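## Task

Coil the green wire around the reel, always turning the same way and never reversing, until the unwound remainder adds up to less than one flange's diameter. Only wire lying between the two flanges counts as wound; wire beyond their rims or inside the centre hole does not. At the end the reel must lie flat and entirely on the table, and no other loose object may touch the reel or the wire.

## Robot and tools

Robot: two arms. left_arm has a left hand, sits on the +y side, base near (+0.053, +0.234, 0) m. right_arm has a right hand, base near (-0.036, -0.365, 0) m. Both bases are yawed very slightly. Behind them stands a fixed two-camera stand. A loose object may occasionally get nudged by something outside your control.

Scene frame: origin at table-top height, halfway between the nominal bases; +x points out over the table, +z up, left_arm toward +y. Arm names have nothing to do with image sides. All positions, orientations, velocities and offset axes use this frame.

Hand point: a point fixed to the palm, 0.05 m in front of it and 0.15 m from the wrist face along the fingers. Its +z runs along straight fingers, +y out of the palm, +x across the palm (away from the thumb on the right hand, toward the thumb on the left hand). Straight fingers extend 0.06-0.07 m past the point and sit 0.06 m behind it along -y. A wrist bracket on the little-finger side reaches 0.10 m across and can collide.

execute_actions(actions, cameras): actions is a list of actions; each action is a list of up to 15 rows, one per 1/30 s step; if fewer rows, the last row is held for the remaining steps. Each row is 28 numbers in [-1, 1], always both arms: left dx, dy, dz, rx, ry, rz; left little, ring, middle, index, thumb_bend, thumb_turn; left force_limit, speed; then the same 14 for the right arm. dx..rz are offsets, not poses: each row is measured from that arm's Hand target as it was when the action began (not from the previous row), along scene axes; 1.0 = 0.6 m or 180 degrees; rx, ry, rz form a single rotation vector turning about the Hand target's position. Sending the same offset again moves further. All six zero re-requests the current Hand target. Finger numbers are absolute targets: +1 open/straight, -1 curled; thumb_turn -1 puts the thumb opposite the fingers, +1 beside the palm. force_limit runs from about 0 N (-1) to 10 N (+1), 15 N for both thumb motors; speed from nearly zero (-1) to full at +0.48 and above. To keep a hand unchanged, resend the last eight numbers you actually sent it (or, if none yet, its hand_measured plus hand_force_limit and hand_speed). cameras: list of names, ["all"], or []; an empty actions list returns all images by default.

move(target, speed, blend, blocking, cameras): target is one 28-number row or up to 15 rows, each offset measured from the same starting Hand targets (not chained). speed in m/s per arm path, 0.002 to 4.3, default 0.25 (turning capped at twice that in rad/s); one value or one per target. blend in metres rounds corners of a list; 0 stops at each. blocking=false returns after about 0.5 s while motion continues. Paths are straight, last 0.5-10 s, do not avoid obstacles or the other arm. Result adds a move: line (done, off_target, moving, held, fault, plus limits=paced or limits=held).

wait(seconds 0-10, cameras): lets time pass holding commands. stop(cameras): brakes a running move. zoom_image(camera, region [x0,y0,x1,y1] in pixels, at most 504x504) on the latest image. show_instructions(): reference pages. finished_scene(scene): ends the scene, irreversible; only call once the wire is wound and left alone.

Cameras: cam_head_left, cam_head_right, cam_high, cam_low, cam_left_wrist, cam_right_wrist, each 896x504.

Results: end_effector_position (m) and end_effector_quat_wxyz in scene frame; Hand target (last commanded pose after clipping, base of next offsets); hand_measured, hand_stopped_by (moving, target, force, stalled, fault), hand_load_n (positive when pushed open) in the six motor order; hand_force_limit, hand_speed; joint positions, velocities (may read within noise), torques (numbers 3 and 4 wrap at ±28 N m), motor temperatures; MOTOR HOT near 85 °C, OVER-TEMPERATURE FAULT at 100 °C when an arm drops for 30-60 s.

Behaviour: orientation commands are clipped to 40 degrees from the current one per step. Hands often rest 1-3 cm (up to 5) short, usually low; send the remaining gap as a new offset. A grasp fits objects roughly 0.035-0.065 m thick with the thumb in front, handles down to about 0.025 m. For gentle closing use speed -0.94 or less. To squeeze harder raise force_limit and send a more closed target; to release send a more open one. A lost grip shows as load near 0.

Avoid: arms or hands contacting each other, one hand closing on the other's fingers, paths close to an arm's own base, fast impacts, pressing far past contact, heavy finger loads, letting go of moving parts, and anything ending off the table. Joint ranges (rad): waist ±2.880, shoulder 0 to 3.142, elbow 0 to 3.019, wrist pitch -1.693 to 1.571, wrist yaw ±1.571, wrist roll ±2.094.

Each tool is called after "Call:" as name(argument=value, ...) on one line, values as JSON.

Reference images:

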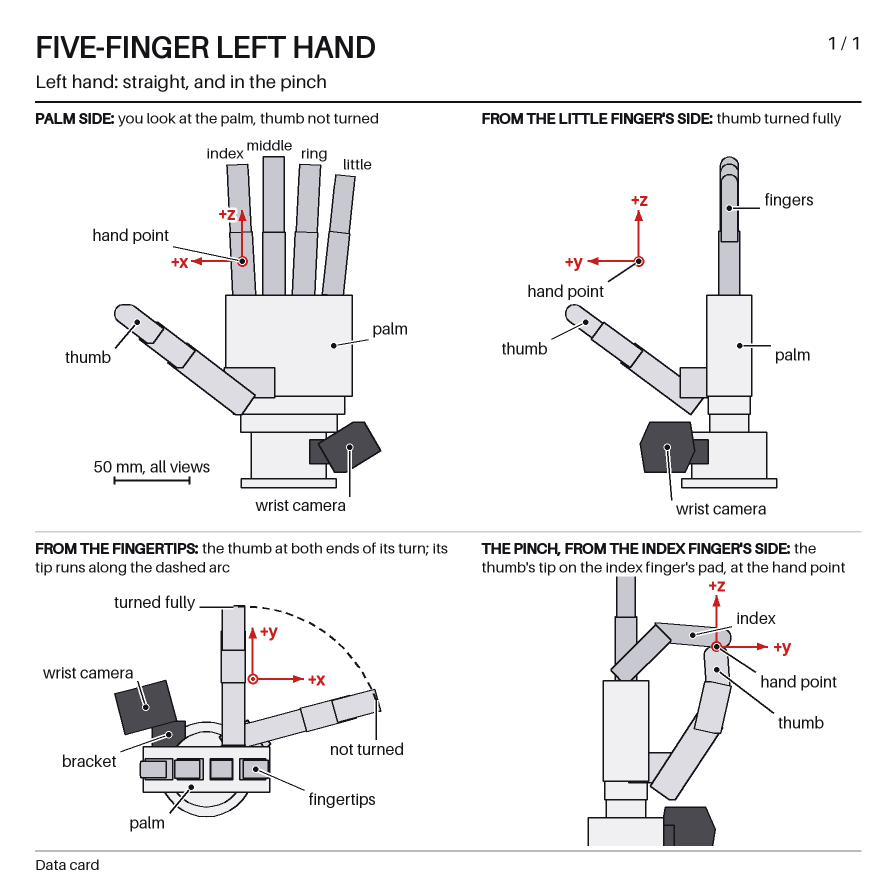

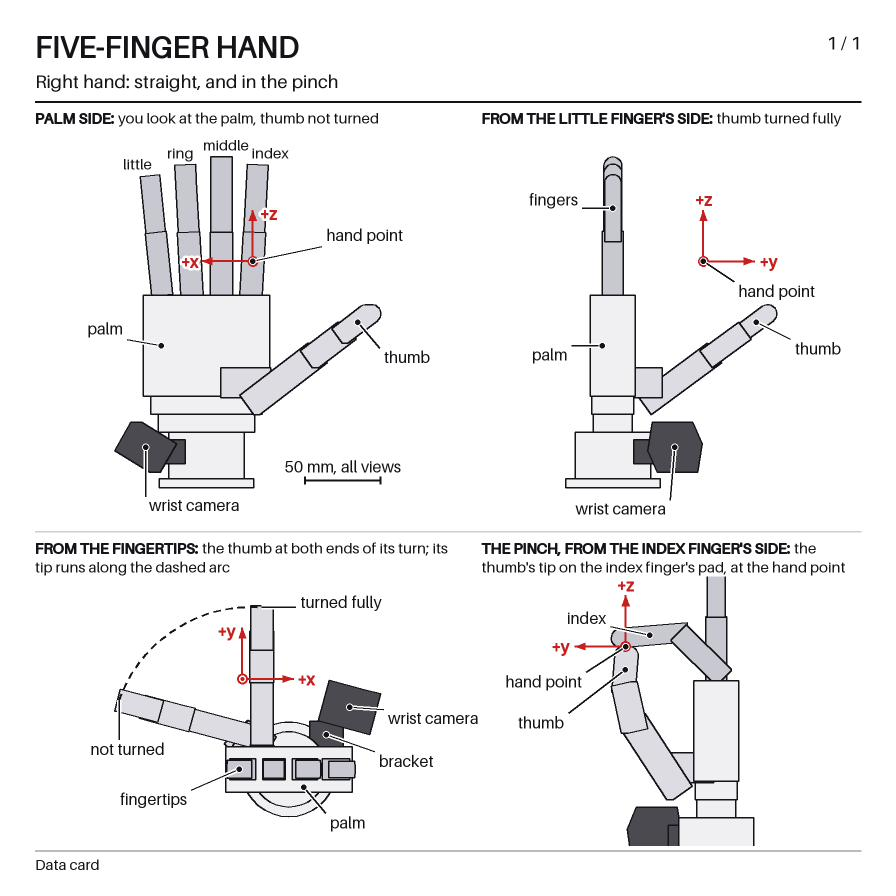

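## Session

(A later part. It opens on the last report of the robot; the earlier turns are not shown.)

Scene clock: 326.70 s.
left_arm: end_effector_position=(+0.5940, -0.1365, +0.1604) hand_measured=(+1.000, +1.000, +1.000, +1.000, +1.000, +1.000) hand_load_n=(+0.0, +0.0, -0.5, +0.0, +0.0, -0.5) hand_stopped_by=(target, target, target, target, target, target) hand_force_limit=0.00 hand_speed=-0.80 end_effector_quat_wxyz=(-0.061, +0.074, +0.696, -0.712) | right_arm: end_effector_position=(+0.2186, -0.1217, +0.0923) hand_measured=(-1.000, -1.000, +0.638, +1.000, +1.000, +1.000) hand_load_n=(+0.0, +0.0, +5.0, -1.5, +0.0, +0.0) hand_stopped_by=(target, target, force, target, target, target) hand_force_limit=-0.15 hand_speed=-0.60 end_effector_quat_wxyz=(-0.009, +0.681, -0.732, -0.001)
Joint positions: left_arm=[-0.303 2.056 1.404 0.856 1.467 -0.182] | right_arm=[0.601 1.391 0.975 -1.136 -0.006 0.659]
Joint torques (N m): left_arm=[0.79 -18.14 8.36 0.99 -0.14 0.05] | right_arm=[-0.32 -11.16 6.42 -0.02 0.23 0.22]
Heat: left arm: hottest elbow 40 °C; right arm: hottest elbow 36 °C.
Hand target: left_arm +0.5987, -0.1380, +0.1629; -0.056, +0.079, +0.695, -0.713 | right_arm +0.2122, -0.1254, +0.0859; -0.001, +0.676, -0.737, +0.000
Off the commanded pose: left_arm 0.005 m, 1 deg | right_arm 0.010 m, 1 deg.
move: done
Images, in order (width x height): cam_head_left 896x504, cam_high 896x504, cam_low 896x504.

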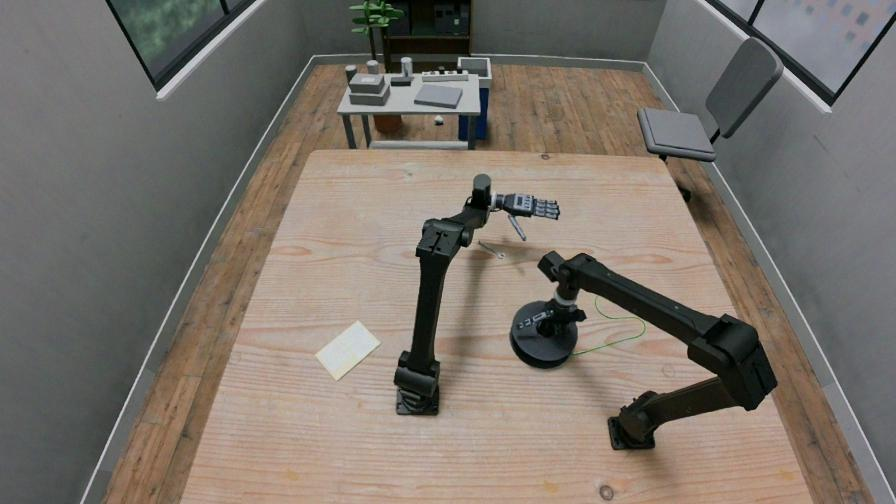

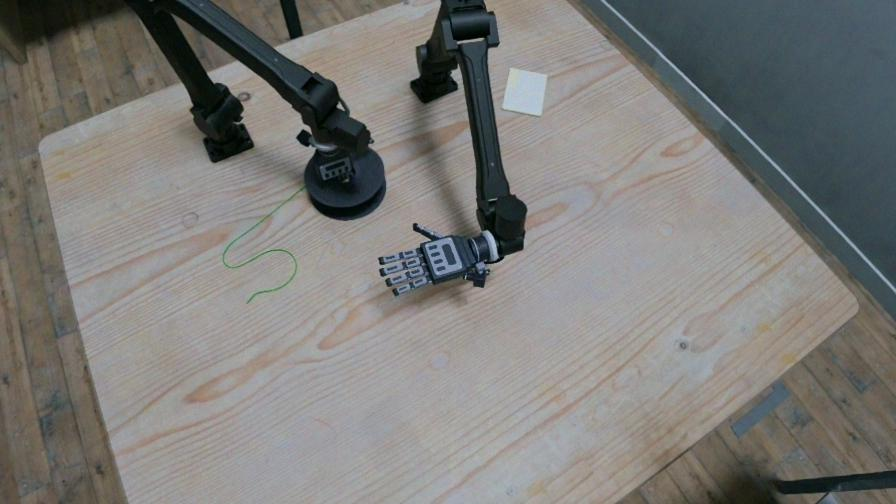

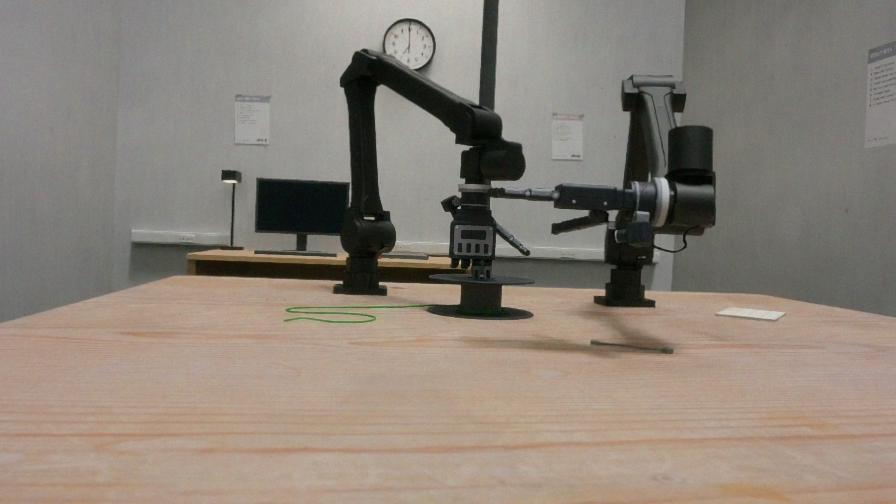

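Call:
move(target=[[0,0,0,0,0,0,1,1,1,1,1,1,0,-0.8,0.0282,0.0533,0,0,0,-0.1944,-1,-1,0.1,1,1,1,-0.15,-0.6],[0,0,0,0,0,0,1,1,1,1,1,1,0,-0.8,0.0797,0.08,0,0,0,-0.3889,-1,-1,0.1,1,1,1,-0.15,-0.6]], speed=[0.3,0.3], blend=[0.005,0])

Call:
move(target=[[0,0,0,0,0,0,1,1,1,1,1,1,0,-0.8,0,0,0,0,0,0,-1,-1,1,1,1,1,-0.2,0.4],[0,0,0,0,0,0,1,1,1,1,1,1,0,-0.8,0,0,0.1067,0,0,0,-1,-1,1,1,1,1,-0.2,0.4],[0,0,0,0,0,0,1,1,1,1,1,1,0,-0.8,-0.0813,-0.1067,0.1067,0,0,0.4722,-1,-1,1,1,1,1,-0.2,0.4],[0,0,0,0,0,0,1,1,1,1,1,1,0,-0.8,0.0192,-0.2067,0.1067,0,0,0.9722,-1,-1,1,1,1,1,-0.2,0.4]], speed=[0.2,0.2,0.5,0.5], blend=[0,0.01,0.02,0], cameras=["cam_head_left","cam_low","cam_high"])

Call:
zoom_image(camera="cam_low", region=[420, 240, 540, 330])

Call:
zoom_image(camera="cam_head_left", region=[480, 260, 680, 390])

Scene clock: 363.10 s.
left_arm: end_effector_position=(+0.5940, -0.1365, +0.1604) hand_measured=(+1.000, +1.000, +1.000, +1.000, +1.000, +1.000) hand_load_n=(+0.0, +0.0, +0.0, +0.0, +0.0, -0.5) hand_stopped_by=(target, target, target, target, target, target) hand_force_limit=0.00 hand_speed=-0.80 end_effector_quat_wxyz=(-0.061, +0.074, +0.696, -0.712) | right_arm: end_effector_position=(+0.2699, -0.0768, +0.0941) hand_measured=(-1.000, -1.000, +0.638, +1.000, +1.000, +1.000) hand_load_n=(+0.0, +0.0, +3.5, -1.5, +0.0, +0.0) hand_stopped_by=(target, target, force, target, target, target) hand_force_limit=-0.15 hand_speed=-0.60 end_effector_quat_wxyz=(+0.010, -0.131, +0.991, +0.004)
Joint positions: left_arm=[-0.303 2.056 1.404 0.856 1.467 -0.182] | right_arm=[0.668 1.366 0.951 -1.136 0.003 1.962]
Joint torques (N m): left_arm=[0.79 -18.26 8.35 0.98 -0.12 0.06] | right_arm=[0.44 -10.46 6.53 -0.01 -0.08 0.19]
Heat: left arm: hottest elbow 40 °C; right arm: hottest elbow 36 °C.
Hand target: left_arm +0.5987, -0.1380, +0.1629; -0.056, +0.079, +0.695, -0.713 | right_arm +0.2601, -0.0776, +0.0860; +0.000, -0.131, +0.991, +0.000
Off the commanded pose: left_arm 0.005 m, 1 deg | right_arm 0.013 m, 1 deg.
move: off_target (right_arm)

Scene clock: 368.37 s.
left_arm: end_effector_position=(+0.5940, -0.1365, +0.1604) hand_measured=(+1.000, +1.000, +1.000, +1.000, +1.000, +1.000) hand_load_n=(+0.0, +0.0, +0.0, +0.0, +0.0, -0.5) hand_stopped_by=(target, target, target, target, target, target) hand_force_limit=0.00 hand_speed=-0.80 end_effector_quat_wxyz=(-0.061, +0.074, +0.696, -0.712) | right_arm: end_effector_position=(+0.2630, -0.2098, +0.1364) hand_measured=(-1.000, -1.000, +1.000, +1.000, +1.000, +1.000) hand_load_n=(+0.0, +0.0, +0.0, +0.0, +0.0, +0.0) hand_stopped_by=(target, target, target, target, target, target) hand_force_limit=-0.20 hand_speed=0.40 end_effector_quat_wxyz=(+0.009, +0.997, +0.081, -0.014)
Joint positions: left_arm=[-0.303 2.056 1.404 0.856 1.467 -0.182] | right_arm=[0.619 1.419 1.119 -1.305 0.002 -1.127]
Joint torques (N m): left_arm=[0.85 -18.32 8.35 0.91 -0.13 0.06] | right_arm=[-0.03 -12.51 10.96 -0.5 -0.04 -0.05]
Heat: left arm: hottest elbow 40 °C; right arm: hottest elbow 36 °C.
Hand target: left_arm +0.5987, -0.1380, +0.1629; -0.056, +0.079, +0.695, -0.713 | right_arm +0.2715, -0.2016, +0.1499; +0.000, +0.996, +0.087, -0.001
Off the commanded pose: left_arm 0.005 m, 1 deg | right_arm 0.018 m, 2 deg.
move: off_target (right_arm)
Images, in order (width x height): cam_head_left 896x504, cam_high 896x504, cam_low 896x504.

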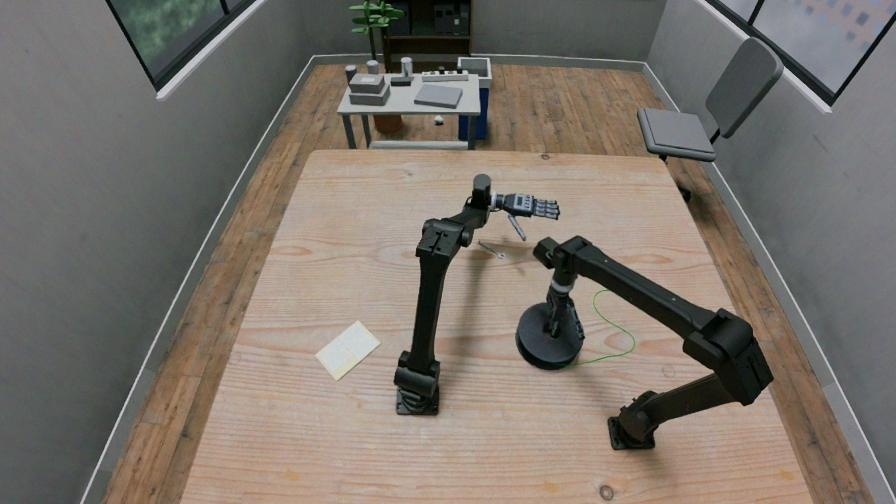

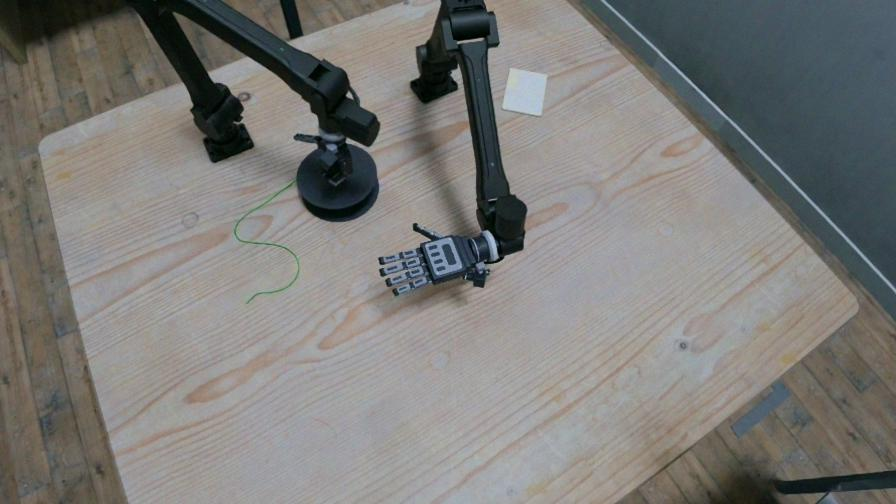

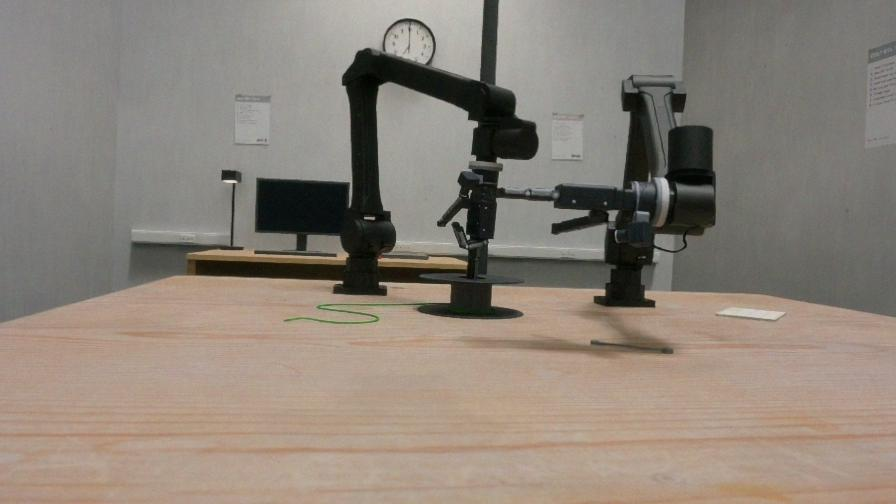

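Scaled by 4.200 from the camera's 896x504 image, which has a finer 1280x720 frame.

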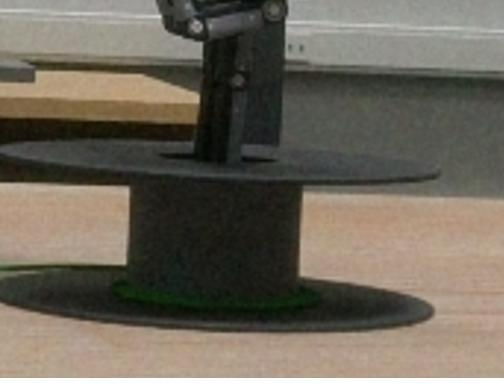

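Scaled by 2.520 from the camera's 896x504 image, which has a finer 1280x720 frame.

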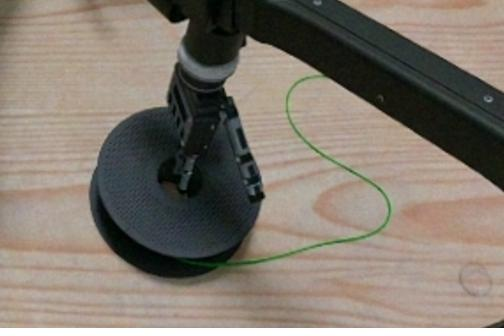

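Call:
move(target=[[0,0,0,0,0,0,1,1,1,1,1,1,0,-0.8,-0.0158,-0.014,-0.03,0,0,0,-1,-1,1,1,1,1,-0.2,0.4],[0,0,0,0,0,0,1,1,1,1,1,1,0,-0.8,-0.0158,-0.014,-0.1067,0,0,0,-1,-1,1,1,1,1,-0.2,0.4],[0,0,0,0,0,0,1,1,1,1,1,1,0,-0.8,-0.0158,-0.014,-0.1067,0,0,0,-1,-1,0.1,1,1,1,-0.15,-0.6]], speed=[0.1,0.1,0.1])

Call:
move(target=[[0,0,0,0,0,0,1,1,1,1,1,1,0,-0.8,-0.0575,0.0158,0,0,0,-0.1944,-1,-1,0.1,1,1,1,-0.15,-0.6],[0,0,0,0,0,0,1,1,1,1,1,1,0,-0.8,-0.0982,0.0598,0,0,0,-0.3889,-1,-1,0.1,1,1,1,-0.15,-0.6],[0,0,0,0,0,0,1,1,1,1,1,1,0,-0.8,-0.104,0.1193,0,0,0,-0.5833,-1,-1,0.1,1,1,1,-0.15,-0.6],[0,0,0,0,0,0,1,1,1,1,1,1,0,-0.8,-0.076,0.1725,0,0,0,-0.7778,-1,-1,0.1,1,1,1,-0.15,-0.6],[0,0,0,0,0,0,1,1,1,1,1,1,0,-0.8,-0.0245,0.1992,0,0,0,-0.9722,-1,-1,0.1,1,1,1,-0.15,-0.6]], speed=[0.28,0.28,0.28,0.28,0.28], blend=[0.005,0.005,0.005,0.005,0], cameras=["cam_head_left","cam_low"])

Call:
zoom_image(camera="cam_low", region=[420, 240, 540, 330])

Scene clock: 413.67 s.
left_arm: end_effector_position=(+0.5940, -0.1365, +0.1604) hand_measured=(+1.000, +1.000, +1.000, +1.000, +1.000, +1.000) hand_load_n=(+0.0, +0.0, +0.0, +0.0, +0.0, +0.0) hand_stopped_by=(target, target, target, target, target, target) hand_force_limit=0.00 hand_speed=-0.80 end_effector_quat_wxyz=(-0.061, +0.074, +0.696, -0.712) | right_arm: end_effector_position=(+0.2644, -0.2073, +0.0940) hand_measured=(-1.000, -1.000, +0.602, +0.998, +1.000, +1.000) hand_load_n=(+0.0, +0.0, +10.5, -8.5, +0.0, +0.0) hand_stopped_by=(target, target, force, target, target, target) hand_force_limit=-0.15 hand_speed=-0.60 end_effector_quat_wxyz=(-0.006, +0.996, +0.083, +0.005)
Joint positions: left_arm=[-0.303 2.056 1.404 0.856 1.467 -0.182] | right_arm=[0.619 1.428 1.02 -1.147 -0.005 -1.133]
Joint torques (N m): left_arm=[0.97 -18.14 8.35 0.95 -0.11 0.07] | right_arm=[-0.56 -10.7 6.97 0.31 0.24 -0.02]
Heat: left arm: hottest elbow 40 °C; right arm: hottest elbow 39 °C.
Hand target: left_arm +0.5987, -0.1380, +0.1629; -0.056, +0.079, +0.695, -0.713 | right_arm +0.2621, -0.2099, +0.0859; -0.001, +0.996, +0.087, +0.000
Off the commanded pose: left_arm 0.005 m, 1 deg | right_arm 0.009 m, 1 deg.
move: done

Scene clock: 420.13 s.
left_arm: end_effector_position=(+0.5940, -0.1365, +0.1604) hand_measured=(+1.000, +1.000, +1.000, +1.000, +1.000, +1.000) hand_load_n=(+0.0, +0.0, +0.0, +0.0, +0.0, +0.0) hand_stopped_by=(target, target, target, target, target, target) hand_force_limit=0.00 hand_speed=-0.80 end_effector_quat_wxyz=(-0.061, +0.074, +0.696, -0.712) | right_arm: end_effector_position=(+0.2583, -0.0883, +0.0961) hand_measured=(-1.000, -1.000, +0.602, +0.998, +1.000, +1.000) hand_load_n=(+0.0, +0.0, +10.5, -8.0, +0.0, +0.0) hand_stopped_by=(target, target, force, target, target, target) hand_force_limit=-0.15 hand_speed=-0.60 end_effector_quat_wxyz=(+0.014, -0.133, +0.991, +0.005)
Joint positions: left_arm=[-0.303 2.056 1.404 0.856 1.467 -0.182] | right_arm=[0.663 1.316 0.909 -1.135 0.005 1.954]
Joint torques (N m): left_arm=[0.91 -18.26 8.35 0.96 -0.13 0.08] | right_arm=[0.44 -9.35 6.45 -0.08 -0.12 0.21]
Heat: left arm: hottest elbow 40 °C; right arm: hottest elbow 38 °C.
Hand target: left_arm +0.5987, -0.1380, +0.1629; -0.056, +0.079, +0.695, -0.713 | right_arm +0.2474, -0.0905, +0.0858; +0.000, -0.131, +0.991, -0.001
Off the commanded pose: left_arm 0.005 m, 1 deg | right_arm 0.015 m, 2 deg.
move: off_target (right_arm)
Images, in order (width x height): cam_head_left 896x504, cam_low 896x504.

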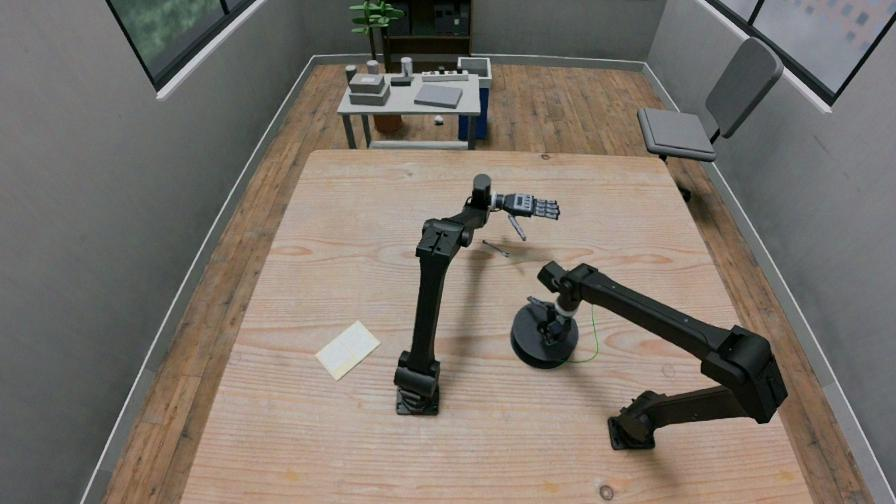

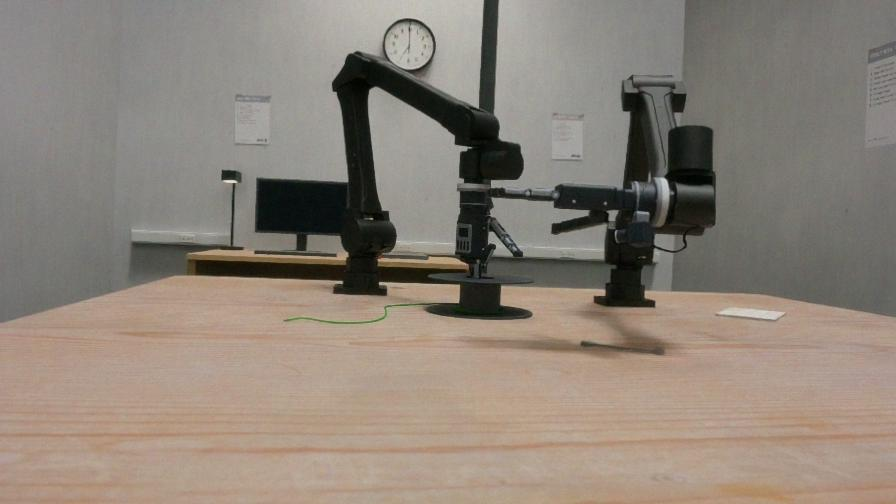

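Scaled by 4.200 from the camera's 896x504 image, which has a finer 1280x720 frame.

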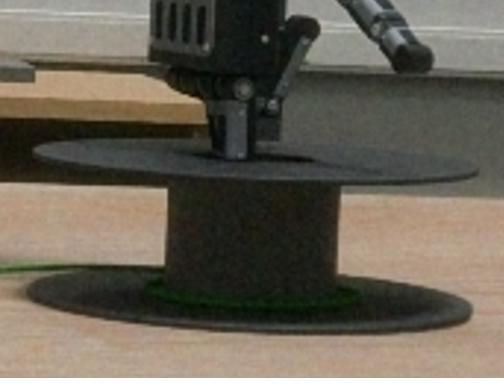

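Call:
move(target=[[0,0,0,0,0,0,1,1,1,1,1,1,0,-0.8,0,0,0,0,0,0,-1,-1,1,1,1,1,-0.2,0.4],[0,0,0,0,0,0,1,1,1,1,1,1,0,-0.8,0,0,0.13,0,0,0,-1,-1,1,1,1,1,-0.2,0.4],[0,0,0,0,0,0,1,1,1,1,1,1,0,-0.8,-0.0813,-0.1058,0.14,0,0,0.4722,-1,-1,1,1,1,1,-0.2,0.4],[0,0,0,0,0,0,1,1,1,1,1,1,0,-0.8,0.0245,-0.1992,0.1067,0,0,0.9722,-1,-1,1,1,1,1,-0.2,0.4]], speed=[0.2,0.25,0.5,0.5], blend=[0,0.004,0.02,0], cameras=["cam_head_left","cam_low","cam_high"])

Call:
zoom_image(camera="cam_low", region=[420, 240, 540, 330])

Call:
zoom_image(camera="cam_head_left", region=[480, 260, 680, 390])

Scene clock: 436.33 s.
left_arm: end_effector_position=(+0.5940, -0.1365, +0.1604) hand_measured=(+1.000, +1.000, +1.000, +1.000, +1.000, +1.000) hand_load_n=(-0.5, +0.0, +0.0, +0.0, +0.0, -0.5) hand_stopped_by=(target, target, target, target, target, target) hand_force_limit=0.00 hand_speed=-0.80 end_effector_quat_wxyz=(-0.061, +0.074, +0.696, -0.712) | right_arm: end_effector_position=(+0.2544, -0.2216, +0.1488) hand_measured=(-1.000, -1.000, +1.000, +1.000, +1.000, +1.000) hand_load_n=(+0.0, +0.0, -2.0, +0.0, +0.0, +0.0) hand_stopped_by=(target, target, target, target, target, target) hand_force_limit=-0.20 hand_speed=0.40 end_effector_quat_wxyz=(+0.012, +0.997, +0.079, -0.009)
Joint positions: left_arm=[-0.303 2.056 1.404 0.856 1.467 -0.182] | right_arm=[0.61 1.369 1.104 -1.332 0.012 -1.132]
Joint torques (N m): left_arm=[0.73 -18.02 8.35 0.94 -0.13 0.07] | right_arm=[0.26 -10.29 9.83 0.57 -0.47 0]
Heat: left arm: hottest elbow 40 °C; right arm: hottest elbow 38 °C.
Hand target: left_arm +0.5987, -0.1380, +0.1629; -0.056, +0.079, +0.695, -0.713 | right_arm +0.2621, -0.2101, +0.1499; -0.001, +0.996, +0.087, +0.000
Off the commanded pose: left_arm 0.005 m, 1 deg | right_arm 0.014 m, 2 deg.
move: off_target (right_arm)
Images, in order (width x height): cam_head_left 896x504, cam_high 896x504, cam_low 896x504.

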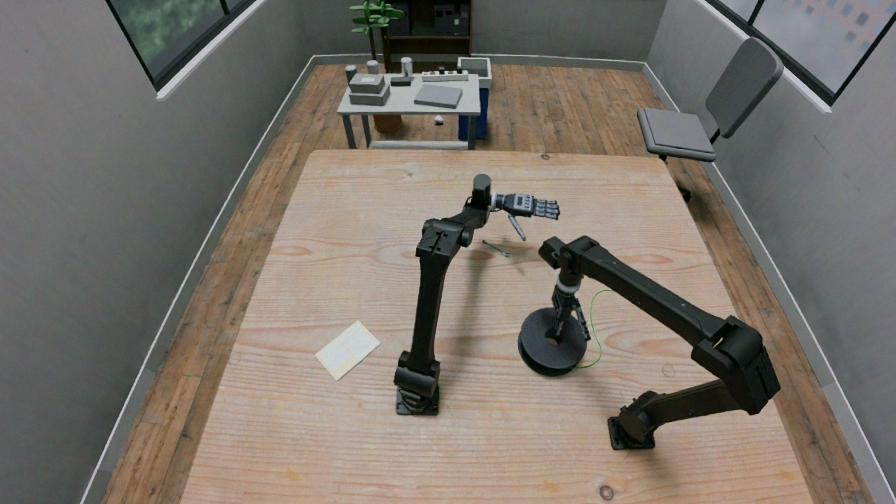

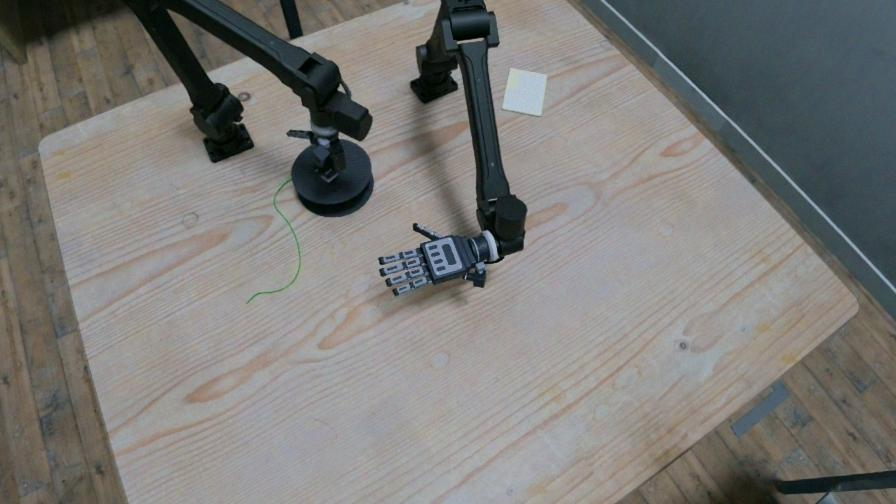

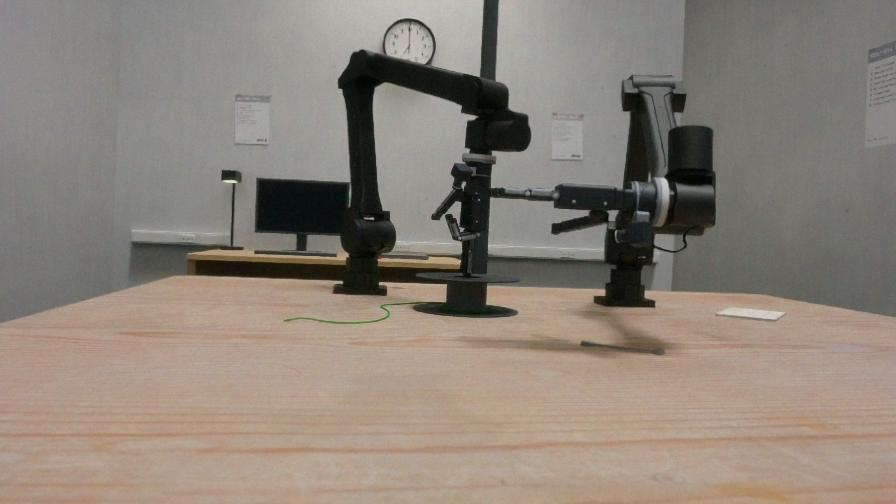

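Scaled by 4.200 from the camera's 896x504 image, which has a finer 1280x720 frame.

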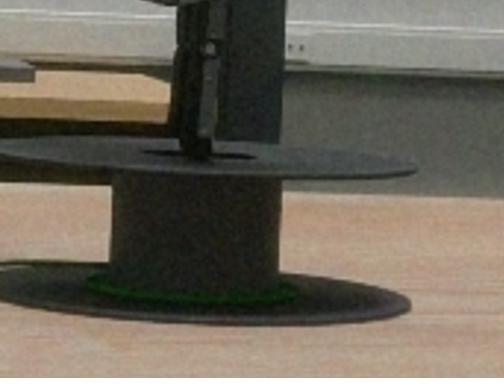

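Scaled by 2.520 from the camera's 896x504 image, which has a finer 1280x720 frame.

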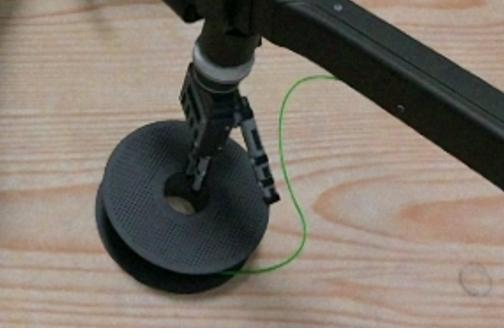

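Call:
move(target=[[0,0,0,0,0,0,1,1,1,1,1,1,0,-0.8,-0.0223,-0.013,-0.03,0,0,0,-1,-1,1,1,1,1,-0.2,0.4],[0,0,0,0,0,0,1,1,1,1,1,1,0,-0.8,-0.0223,-0.013,-0.1067,0,0,0,-1,-1,1,1,1,1,-0.2,0.4],[0,0,0,0,0,0,1,1,1,1,1,1,0,-0.8,-0.0223,-0.013,-0.1067,0,0,0,-1,-1,0.1,1,1,1,-0.15,-0.6]], speed=[0.1,0.1,0.1])

Call:
move(target=[[0,0,0,0,0,0,1,1,1,1,1,1,0,-0.8,-0.053,0.0185,0,0,0,-0.1944,-1,-1,0.1,1,1,1,-0.15,-0.6],[0,0,0,0,0,0,1,1,1,1,1,1,0,-0.8,-0.0893,0.0652,0,0,0,-0.3889,-1,-1,0.1,1,1,1,-0.15,-0.6],[0,0,0,0,0,0,1,1,1,1,1,1,0,-0.8,-0.0907,0.1272,0,0,0,-0.5833,-1,-1,0.1,1,1,1,-0.15,-0.6],[0,0,0,0,0,0,1,1,1,1,1,1,0,-0.8,-0.0583,0.183,0,0,0,-0.7778,-1,-1,0.1,1,1,1,-0.15,-0.6],[0,0,0,0,0,0,1,1,1,1,1,1,0,-0.8,-0.0023,0.2123,0,0,0,-0.9722,-1,-1,0.1,1,1,1,-0.15,-0.6]], speed=[0.28,0.28,0.28,0.28,0.28], blend=[0.005,0.005,0.005,0.005,0])

Call:
move(target=[[0,0,0,0,0,0,1,1,1,1,1,1,0,-0.8,0,0,0,0,0,0,-1,-1,1,1,1,1,-0.2,0.4],[0,0,0,0,0,0,1,1,1,1,1,1,0,-0.8,0,0,0.17,0,0,0,-1,-1,1,1,1,1,-0.2,0.4],[0,0,0,0,0,0,1,1,1,1,1,1,0,-0.8,-0.0813,-0.1058,0.18,0,0,0.4722,-1,-1,1,1,1,1,-0.2,0.4],[0,0,0,0,0,0,1,1,1,1,1,1,0,-0.8,0.0245,-0.1992,0.1735,0,0,0.9722,-1,-1,1,1,1,1,-0.2,0.4]], speed=[0.2,0.25,0.5,0.5], blend=[0,0.004,0.02,0], cameras=["cam_head_left","cam_low","cam_high"])

Call:
zoom_image(camera="cam_low", region=[420, 240, 540, 330])

Call:
zoom_image(camera="cam_head_left", region=[480, 260, 680, 390])

Scene clock: 495.37 s.
left_arm: end_effector_position=(+0.5940, -0.1365, +0.1604) hand_measured=(+1.000, +1.000, +1.000, +1.000, +1.000, +1.000) hand_load_n=(+0.0, +0.0, +0.0, -0.5, +0.0, +0.0) hand_stopped_by=(target, target, target, target, target, target) hand_force_limit=0.00 hand_speed=-0.80 end_effector_quat_wxyz=(-0.061, +0.074, +0.696, -0.712) | right_arm: end_effector_position=(+0.2588, -0.2074, +0.1095) hand_measured=(-1.000, -1.000, +0.100, +1.000, +1.000, +1.000) hand_load_n=(+0.0, +0.0, -3.5, -3.0, +0.0, +0.0) hand_stopped_by=(target, target, target, target, target, target) hand_force_limit=-0.15 hand_speed=-0.60 end_effector_quat_wxyz=(-0.018, +0.995, +0.090, +0.027)
Joint positions: left_arm=[-0.303 2.056 1.404 0.856 1.467 -0.182] | right_arm=[0.63 1.361 1.002 -1.146 -0.004 -1.135]
Joint torques (N m): left_arm=[0.85 -18.14 8.31 0.94 -0.13 0.06] | right_arm=[-1.03 -7.71 5.48 0.29 0.14 0.04]
Heat: left arm: hottest elbow 41 °C; right arm: hottest elbow 39 °C.
Hand target: left_arm +0.5987, -0.1380, +0.1629; -0.056, +0.079, +0.695, -0.713 | right_arm +0.2487, -0.2178, +0.0858; -0.001, +0.996, +0.087, +0.000
Off the commanded pose: left_arm 0.005 m, 1 deg | right_arm 0.028 m, 4 deg.
move: off_target (right_arm); target 3's new numbers were sent with right_arm's hand 0.054 m and 4 deg from that target

Scene clock: 501.83 s.
left_arm: end_effector_position=(+0.5940, -0.1365, +0.1604) hand_measured=(+1.000, +1.000, +1.000, +1.000, +1.000, +1.000) hand_load_n=(+0.0, +0.0, +0.0, +0.0, +0.0, -0.5) hand_stopped_by=(target, target, target, target, target, target) hand_force_limit=0.00 hand_speed=-0.80 end_effector_quat_wxyz=(-0.061, +0.074, +0.696, -0.712) | right_arm: end_effector_position=(+0.2558, -0.0848, +0.1120) hand_measured=(-1.000, -1.000, +0.098, +1.000, +1.000, +1.000) hand_load_n=(+0.0, +0.0, -3.0, -2.0, +0.0, +0.0) hand_stopped_by=(target, target, target, target, target, target) hand_force_limit=-0.15 hand_speed=-0.60 end_effector_quat_wxyz=(+0.022, -0.139, +0.990, +0.018)
Joint positions: left_arm=[-0.303 2.056 1.404 0.856 1.467 -0.182] | right_arm=[0.665 1.283 0.917 -1.149 -0.01 1.944]
Joint torques (N m): left_arm=[0.97 -18.2 8.29 0.99 -0.12 0.07] | right_arm=[0.21 -6.48 5.97 0.38 0.53 0.26]
Heat: left arm: hottest elbow 41 °C; right arm: hottest elbow 38 °C.
Hand target: left_arm +0.5987, -0.1380, +0.1629; -0.056, +0.079, +0.695, -0.713 | right_arm +0.2472, -0.0904, +0.0858; +0.001, -0.131, +0.991, -0.001
Off the commanded pose: left_arm 0.005 m, 1 deg | right_arm 0.028 m, 3 deg.
move: off_target (right_arm)

Scene clock: 507.20 s.
left_arm: end_effector_position=(+0.5940, -0.1365, +0.1604) hand_measured=(+1.000, +1.000, +1.000, +1.000, +1.000, +1.000) hand_load_n=(-0.5, +0.0, +0.0, +0.0, +0.0, +0.0) hand_stopped_by=(target, target, target, target, target, target) hand_force_limit=0.00 hand_speed=-0.80 end_effector_quat_wxyz=(-0.061, +0.074, +0.696, -0.712) | right_arm: end_effector_position=(+0.2523, -0.2184, +0.1769) hand_measured=(-1.000, -1.000, +0.252, +1.000, +1.000, +1.000) hand_load_n=(+0.0, +0.5, +0.0, +0.0, +0.0, +0.0) hand_stopped_by=(target, target, stalled, target, target, target) hand_force_limit=-0.20 hand_speed=0.40 end_effector_quat_wxyz=(+0.010, +0.997, +0.081, -0.017)
Joint positions: left_arm=[-0.303 2.056 1.404 0.856 1.467 -0.182] | right_arm=[0.616 1.361 1.17 -1.419 0.001 -1.131]
Joint torques (N m): left_arm=[0.91 -18.14 8.29 0.96 -0.11 0.06] | right_arm=[-0.15 -11.52 11.36 -0.23 -0.04 -0.07]
Heat: left arm: hottest elbow 41 °C; right arm: hottest elbow 39 °C.
Hand target: left_arm +0.5987, -0.1380, +0.1629; -0.056, +0.079, +0.695, -0.713 | right_arm +0.2620, -0.2100, +0.1900; -0.001, +0.996, +0.087, +0.000
Off the commanded pose: left_arm 0.005 m, 1 deg | right_arm 0.018 m, 2 deg.
move: off_target (right_arm)
Images, in order (width x height): cam_head_left 896x504, cam_high 896x504, cam_low 896x504.

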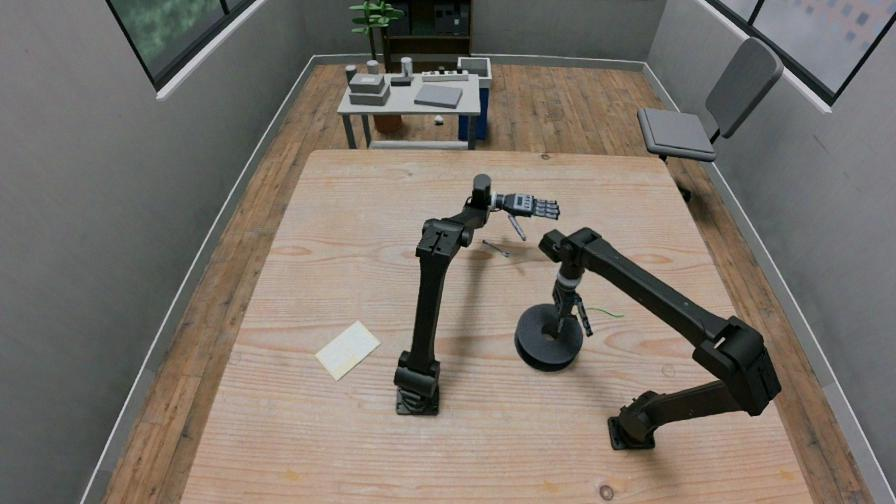

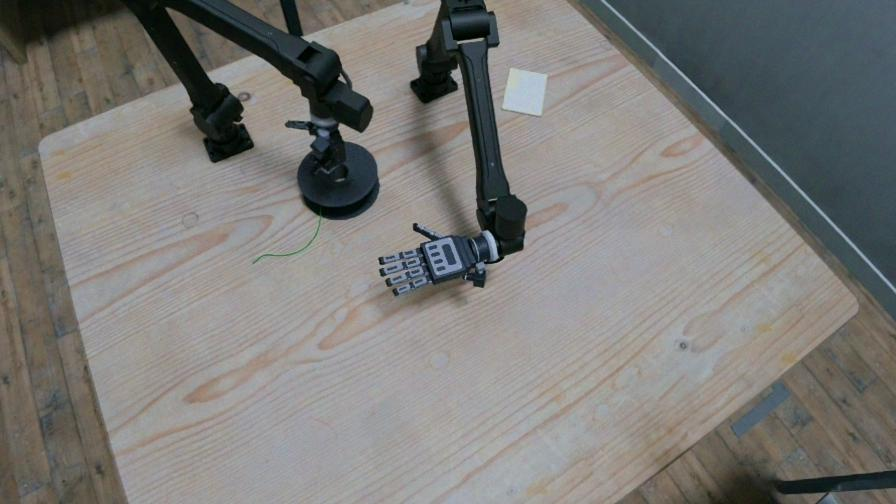

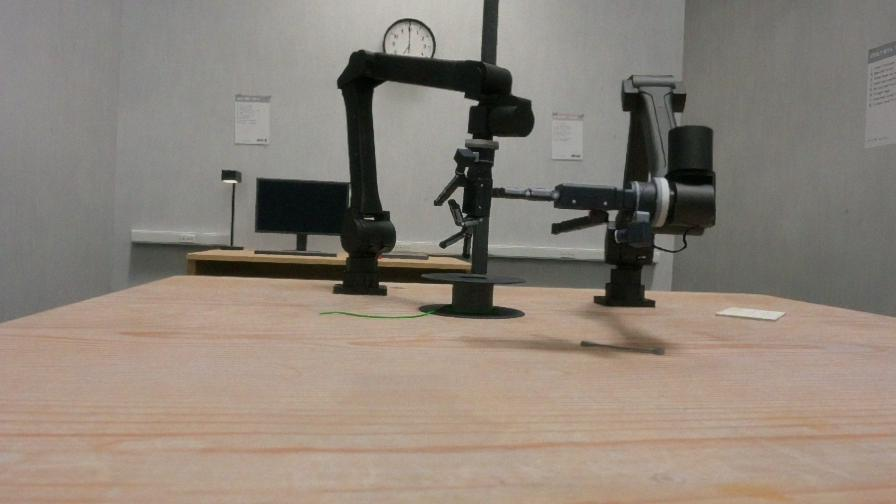

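Scaled by 4.200 from the camera's 896x504 image, which has a finer 1280x720 frame.

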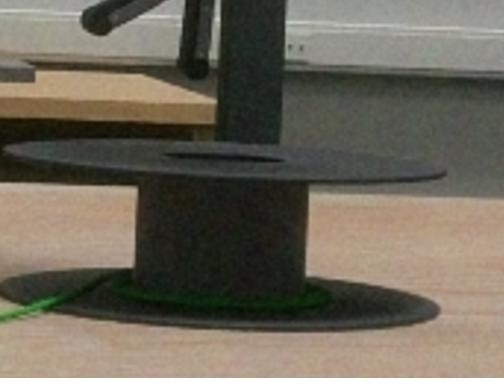

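Scaled by 2.520 from the camera's 896x504 image, which has a finer 1280x720 frame.

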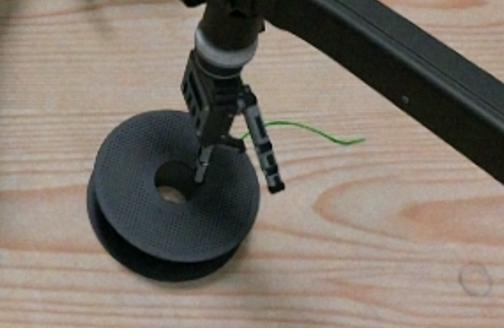

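Call:
move(target=[0,0,0,0,0,0,1,1,1,1,1,1,0,-0.8,0.0193,0.0273,-0.055,0,0,0,-1,-1,0.99,1,1,1,-0.2,0.4], speed=0.15, cameras=["cam_head_left","cam_low"])

Call:
zoom_image(camera="cam_low", region=[420, 240, 540, 330])

Call:
zoom_image(camera="cam_head_left", region=[500, 280, 600, 370])

Scene clock: 558.17 s.
left_arm: end_effector_position=(+0.5940, -0.1365, +0.1604) hand_measured=(+1.000, +1.000, +1.000, +1.000, +1.000, +1.000) hand_load_n=(+0.0, +0.0, +0.0, +0.0, +0.0, -0.5) hand_stopped_by=(target, target, target, target, target, target) hand_force_limit=0.00 hand_speed=-0.80 end_effector_quat_wxyz=(-0.061, +0.074, +0.696, -0.712) | right_arm: end_effector_position=(+0.2693, -0.2035, +0.1557) hand_measured=(-1.000, -1.000, +0.990, +1.000, +1.000, +1.000) hand_load_n=(+0.0, +0.0, +0.0, +0.0, +0.5, +0.0) hand_stopped_by=(target, target, target, target, target, target) hand_force_limit=-0.20 hand_speed=0.40 end_effector_quat_wxyz=(+0.004, +0.996, +0.084, -0.007)
Joint positions: left_arm=[-0.303 2.056 1.404 0.856 1.467 -0.182] | right_arm=[0.623 1.414 1.17 -1.343 0 -1.13]
Joint torques (N m): left_arm=[0.97 -18.14 8.32 0.91 -0.12 0.08] | right_arm=[0.32 -11.46 9.62 0.27 -0.04 0.12]
Heat: left arm: hottest elbow 41 °C; right arm: hottest elbow 41 °C.
Hand target: left_arm +0.5987, -0.1380, +0.1629; -0.056, +0.079, +0.695, -0.713 | right_arm +0.2735, -0.1936, +0.1570; -0.001, +0.996, +0.087, +0.000
Off the commanded pose: left_arm 0.005 m, 1 deg | right_arm 0.011 m, 1 deg.
move: off_target (right_arm)
Images, in order (width x height): cam_head_left 896x504, cam_low 896x504.

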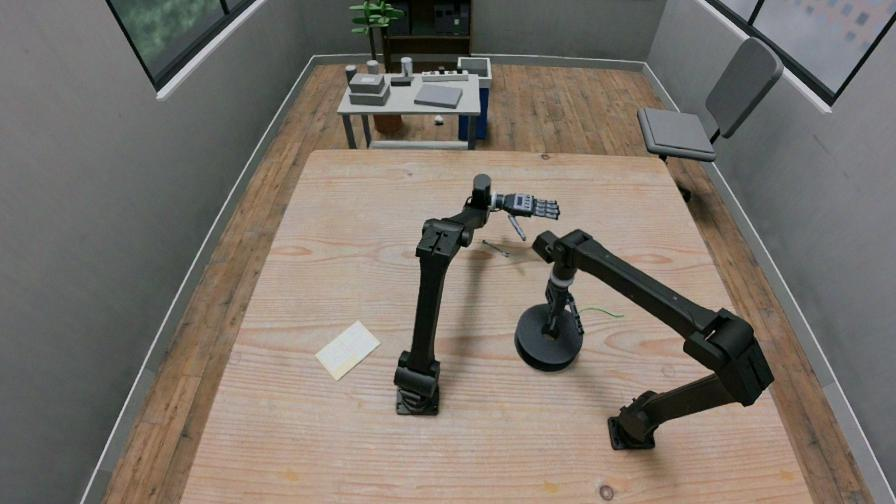

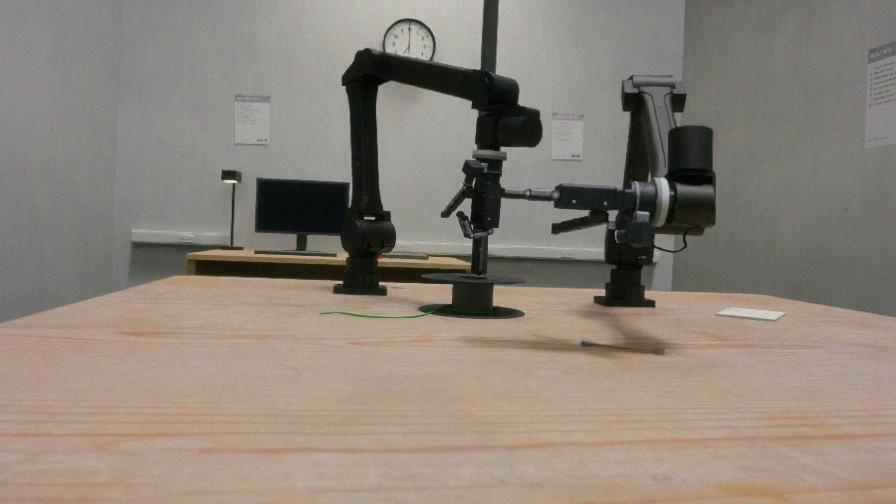

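Scaled by 4.200 from the camera's 896x504 image, which has a finer 1280x720 frame.

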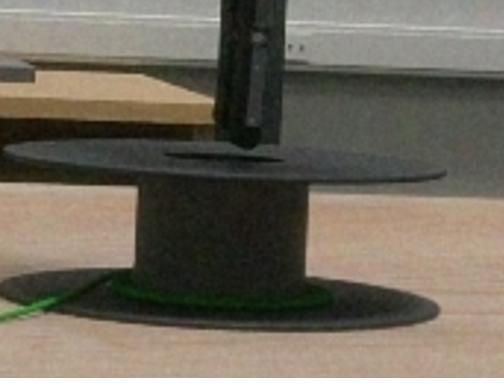

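Scaled by 5.040 from the camera's 896x504 image, which has a finer 1280x720 frame.

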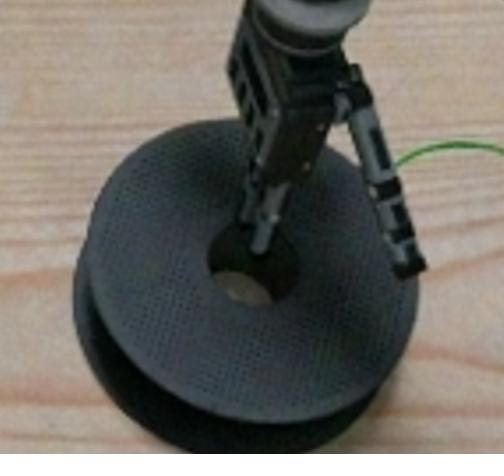

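Call:
move(target=[[0,0,0,0,0,0,1,1,1,1,1,1,0,-0.8,-0.0083,-0.005,-0.06,0,0,0,-1,-1,0.99,1,1,1,-0.2,0.4],[0,0,0,0,0,0,1,1,1,1,1,1,0,-0.8,-0.0083,-0.005,-0.1185,0,0,0,-1,-1,0.99,1,1,1,-0.2,0.4]], speed=[0.12,0.08], blend=[0.004,0], cameras=["cam_head_left","cam_low"])

Call:
zoom_image(camera="cam_low", region=[420, 240, 540, 330])

Call:
zoom_image(camera="cam_head_left", region=[500, 280, 600, 370])

Scene clock: 572.00 s.
left_arm: end_effector_position=(+0.5940, -0.1365, +0.1604) hand_measured=(+1.000, +1.000, +1.000, +1.000, +1.000, +1.000) hand_load_n=(+0.0, +0.0, +0.0, +0.0, +0.0, -0.5) hand_stopped_by=(target, target, target, target, target, target) hand_force_limit=0.00 hand_speed=-0.80 end_effector_quat_wxyz=(-0.061, +0.074, +0.696, -0.712) | right_arm: end_effector_position=(+0.2748, -0.1990, +0.1407) hand_measured=(-1.000, -1.000, +0.990, +1.000, +1.000, +1.000) hand_load_n=(+0.0, +0.0, -2.5, +0.0, +0.0, +0.0) hand_stopped_by=(target, target, target, target, target, target) hand_force_limit=-0.20 hand_speed=0.40 end_effector_quat_wxyz=(-0.022, +0.996, +0.084, +0.036)
Joint positions: left_arm=[-0.303 2.056 1.404 0.856 1.467 -0.182] | right_arm=[0.623 1.37 1.098 -1.215 -0.002 -1.13]
Joint torques (N m): left_arm=[0.73 -18.02 8.32 0.99 -0.13 0.05] | right_arm=[0.73 -3.78 3.89 2.54 0.07 0.1]
Heat: left arm: hottest elbow 41 °C; right arm: hottest elbow 40 °C.
Hand target: left_arm +0.5987, -0.1380, +0.1629; -0.056, +0.079, +0.695, -0.713 | right_arm +0.2686, -0.1965, +0.0859; -0.001, +0.996, +0.087, +0.000
Off the commanded pose: left_arm 0.005 m, 1 deg | right_arm 0.055 m, 5 deg.
move: off_target (right_arm)
Images, in order (width x height): cam_head_left 896x504, cam_low 896x504.

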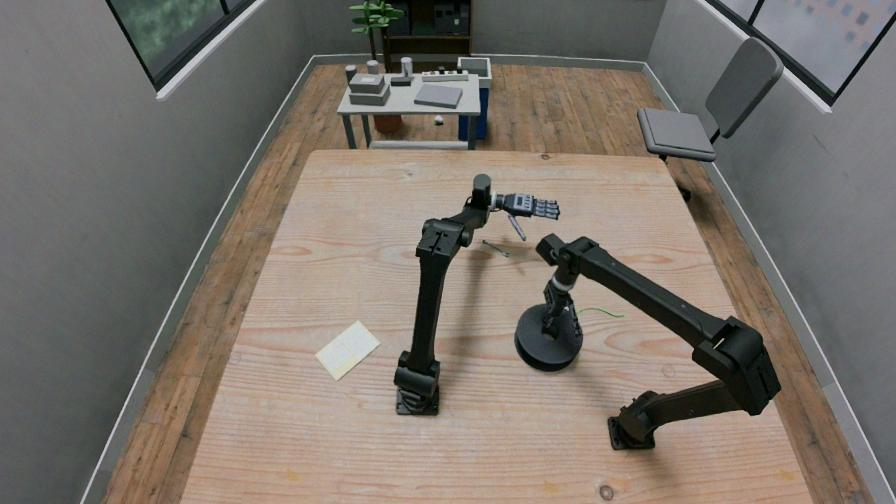

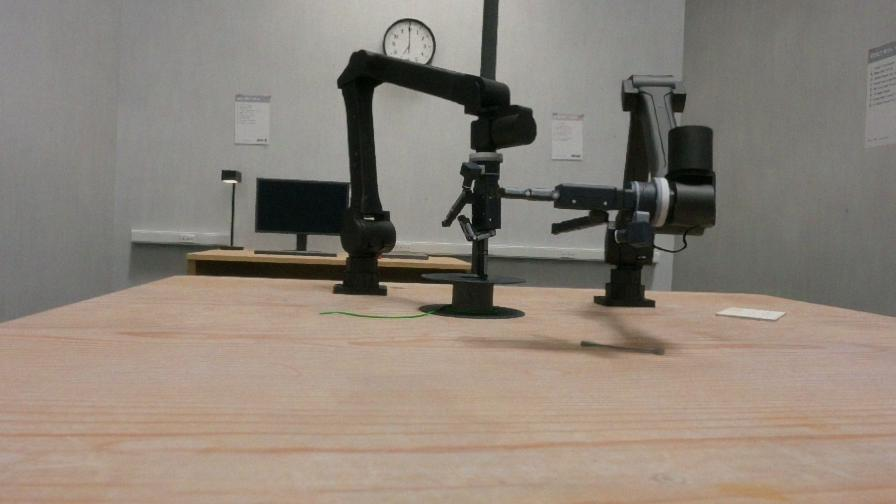

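Scaled by 4.200 from the camera's 896x504 image, which has a finer 1280x720 frame.

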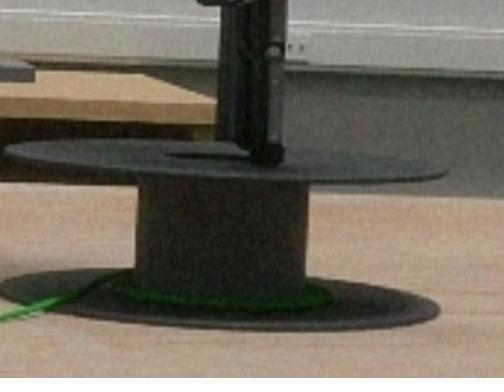

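Scaled by 5.040 from the camera's 896x504 image, which has a finer 1280x720 frame.

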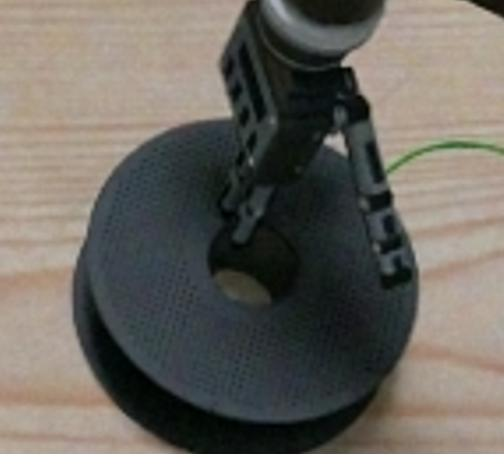

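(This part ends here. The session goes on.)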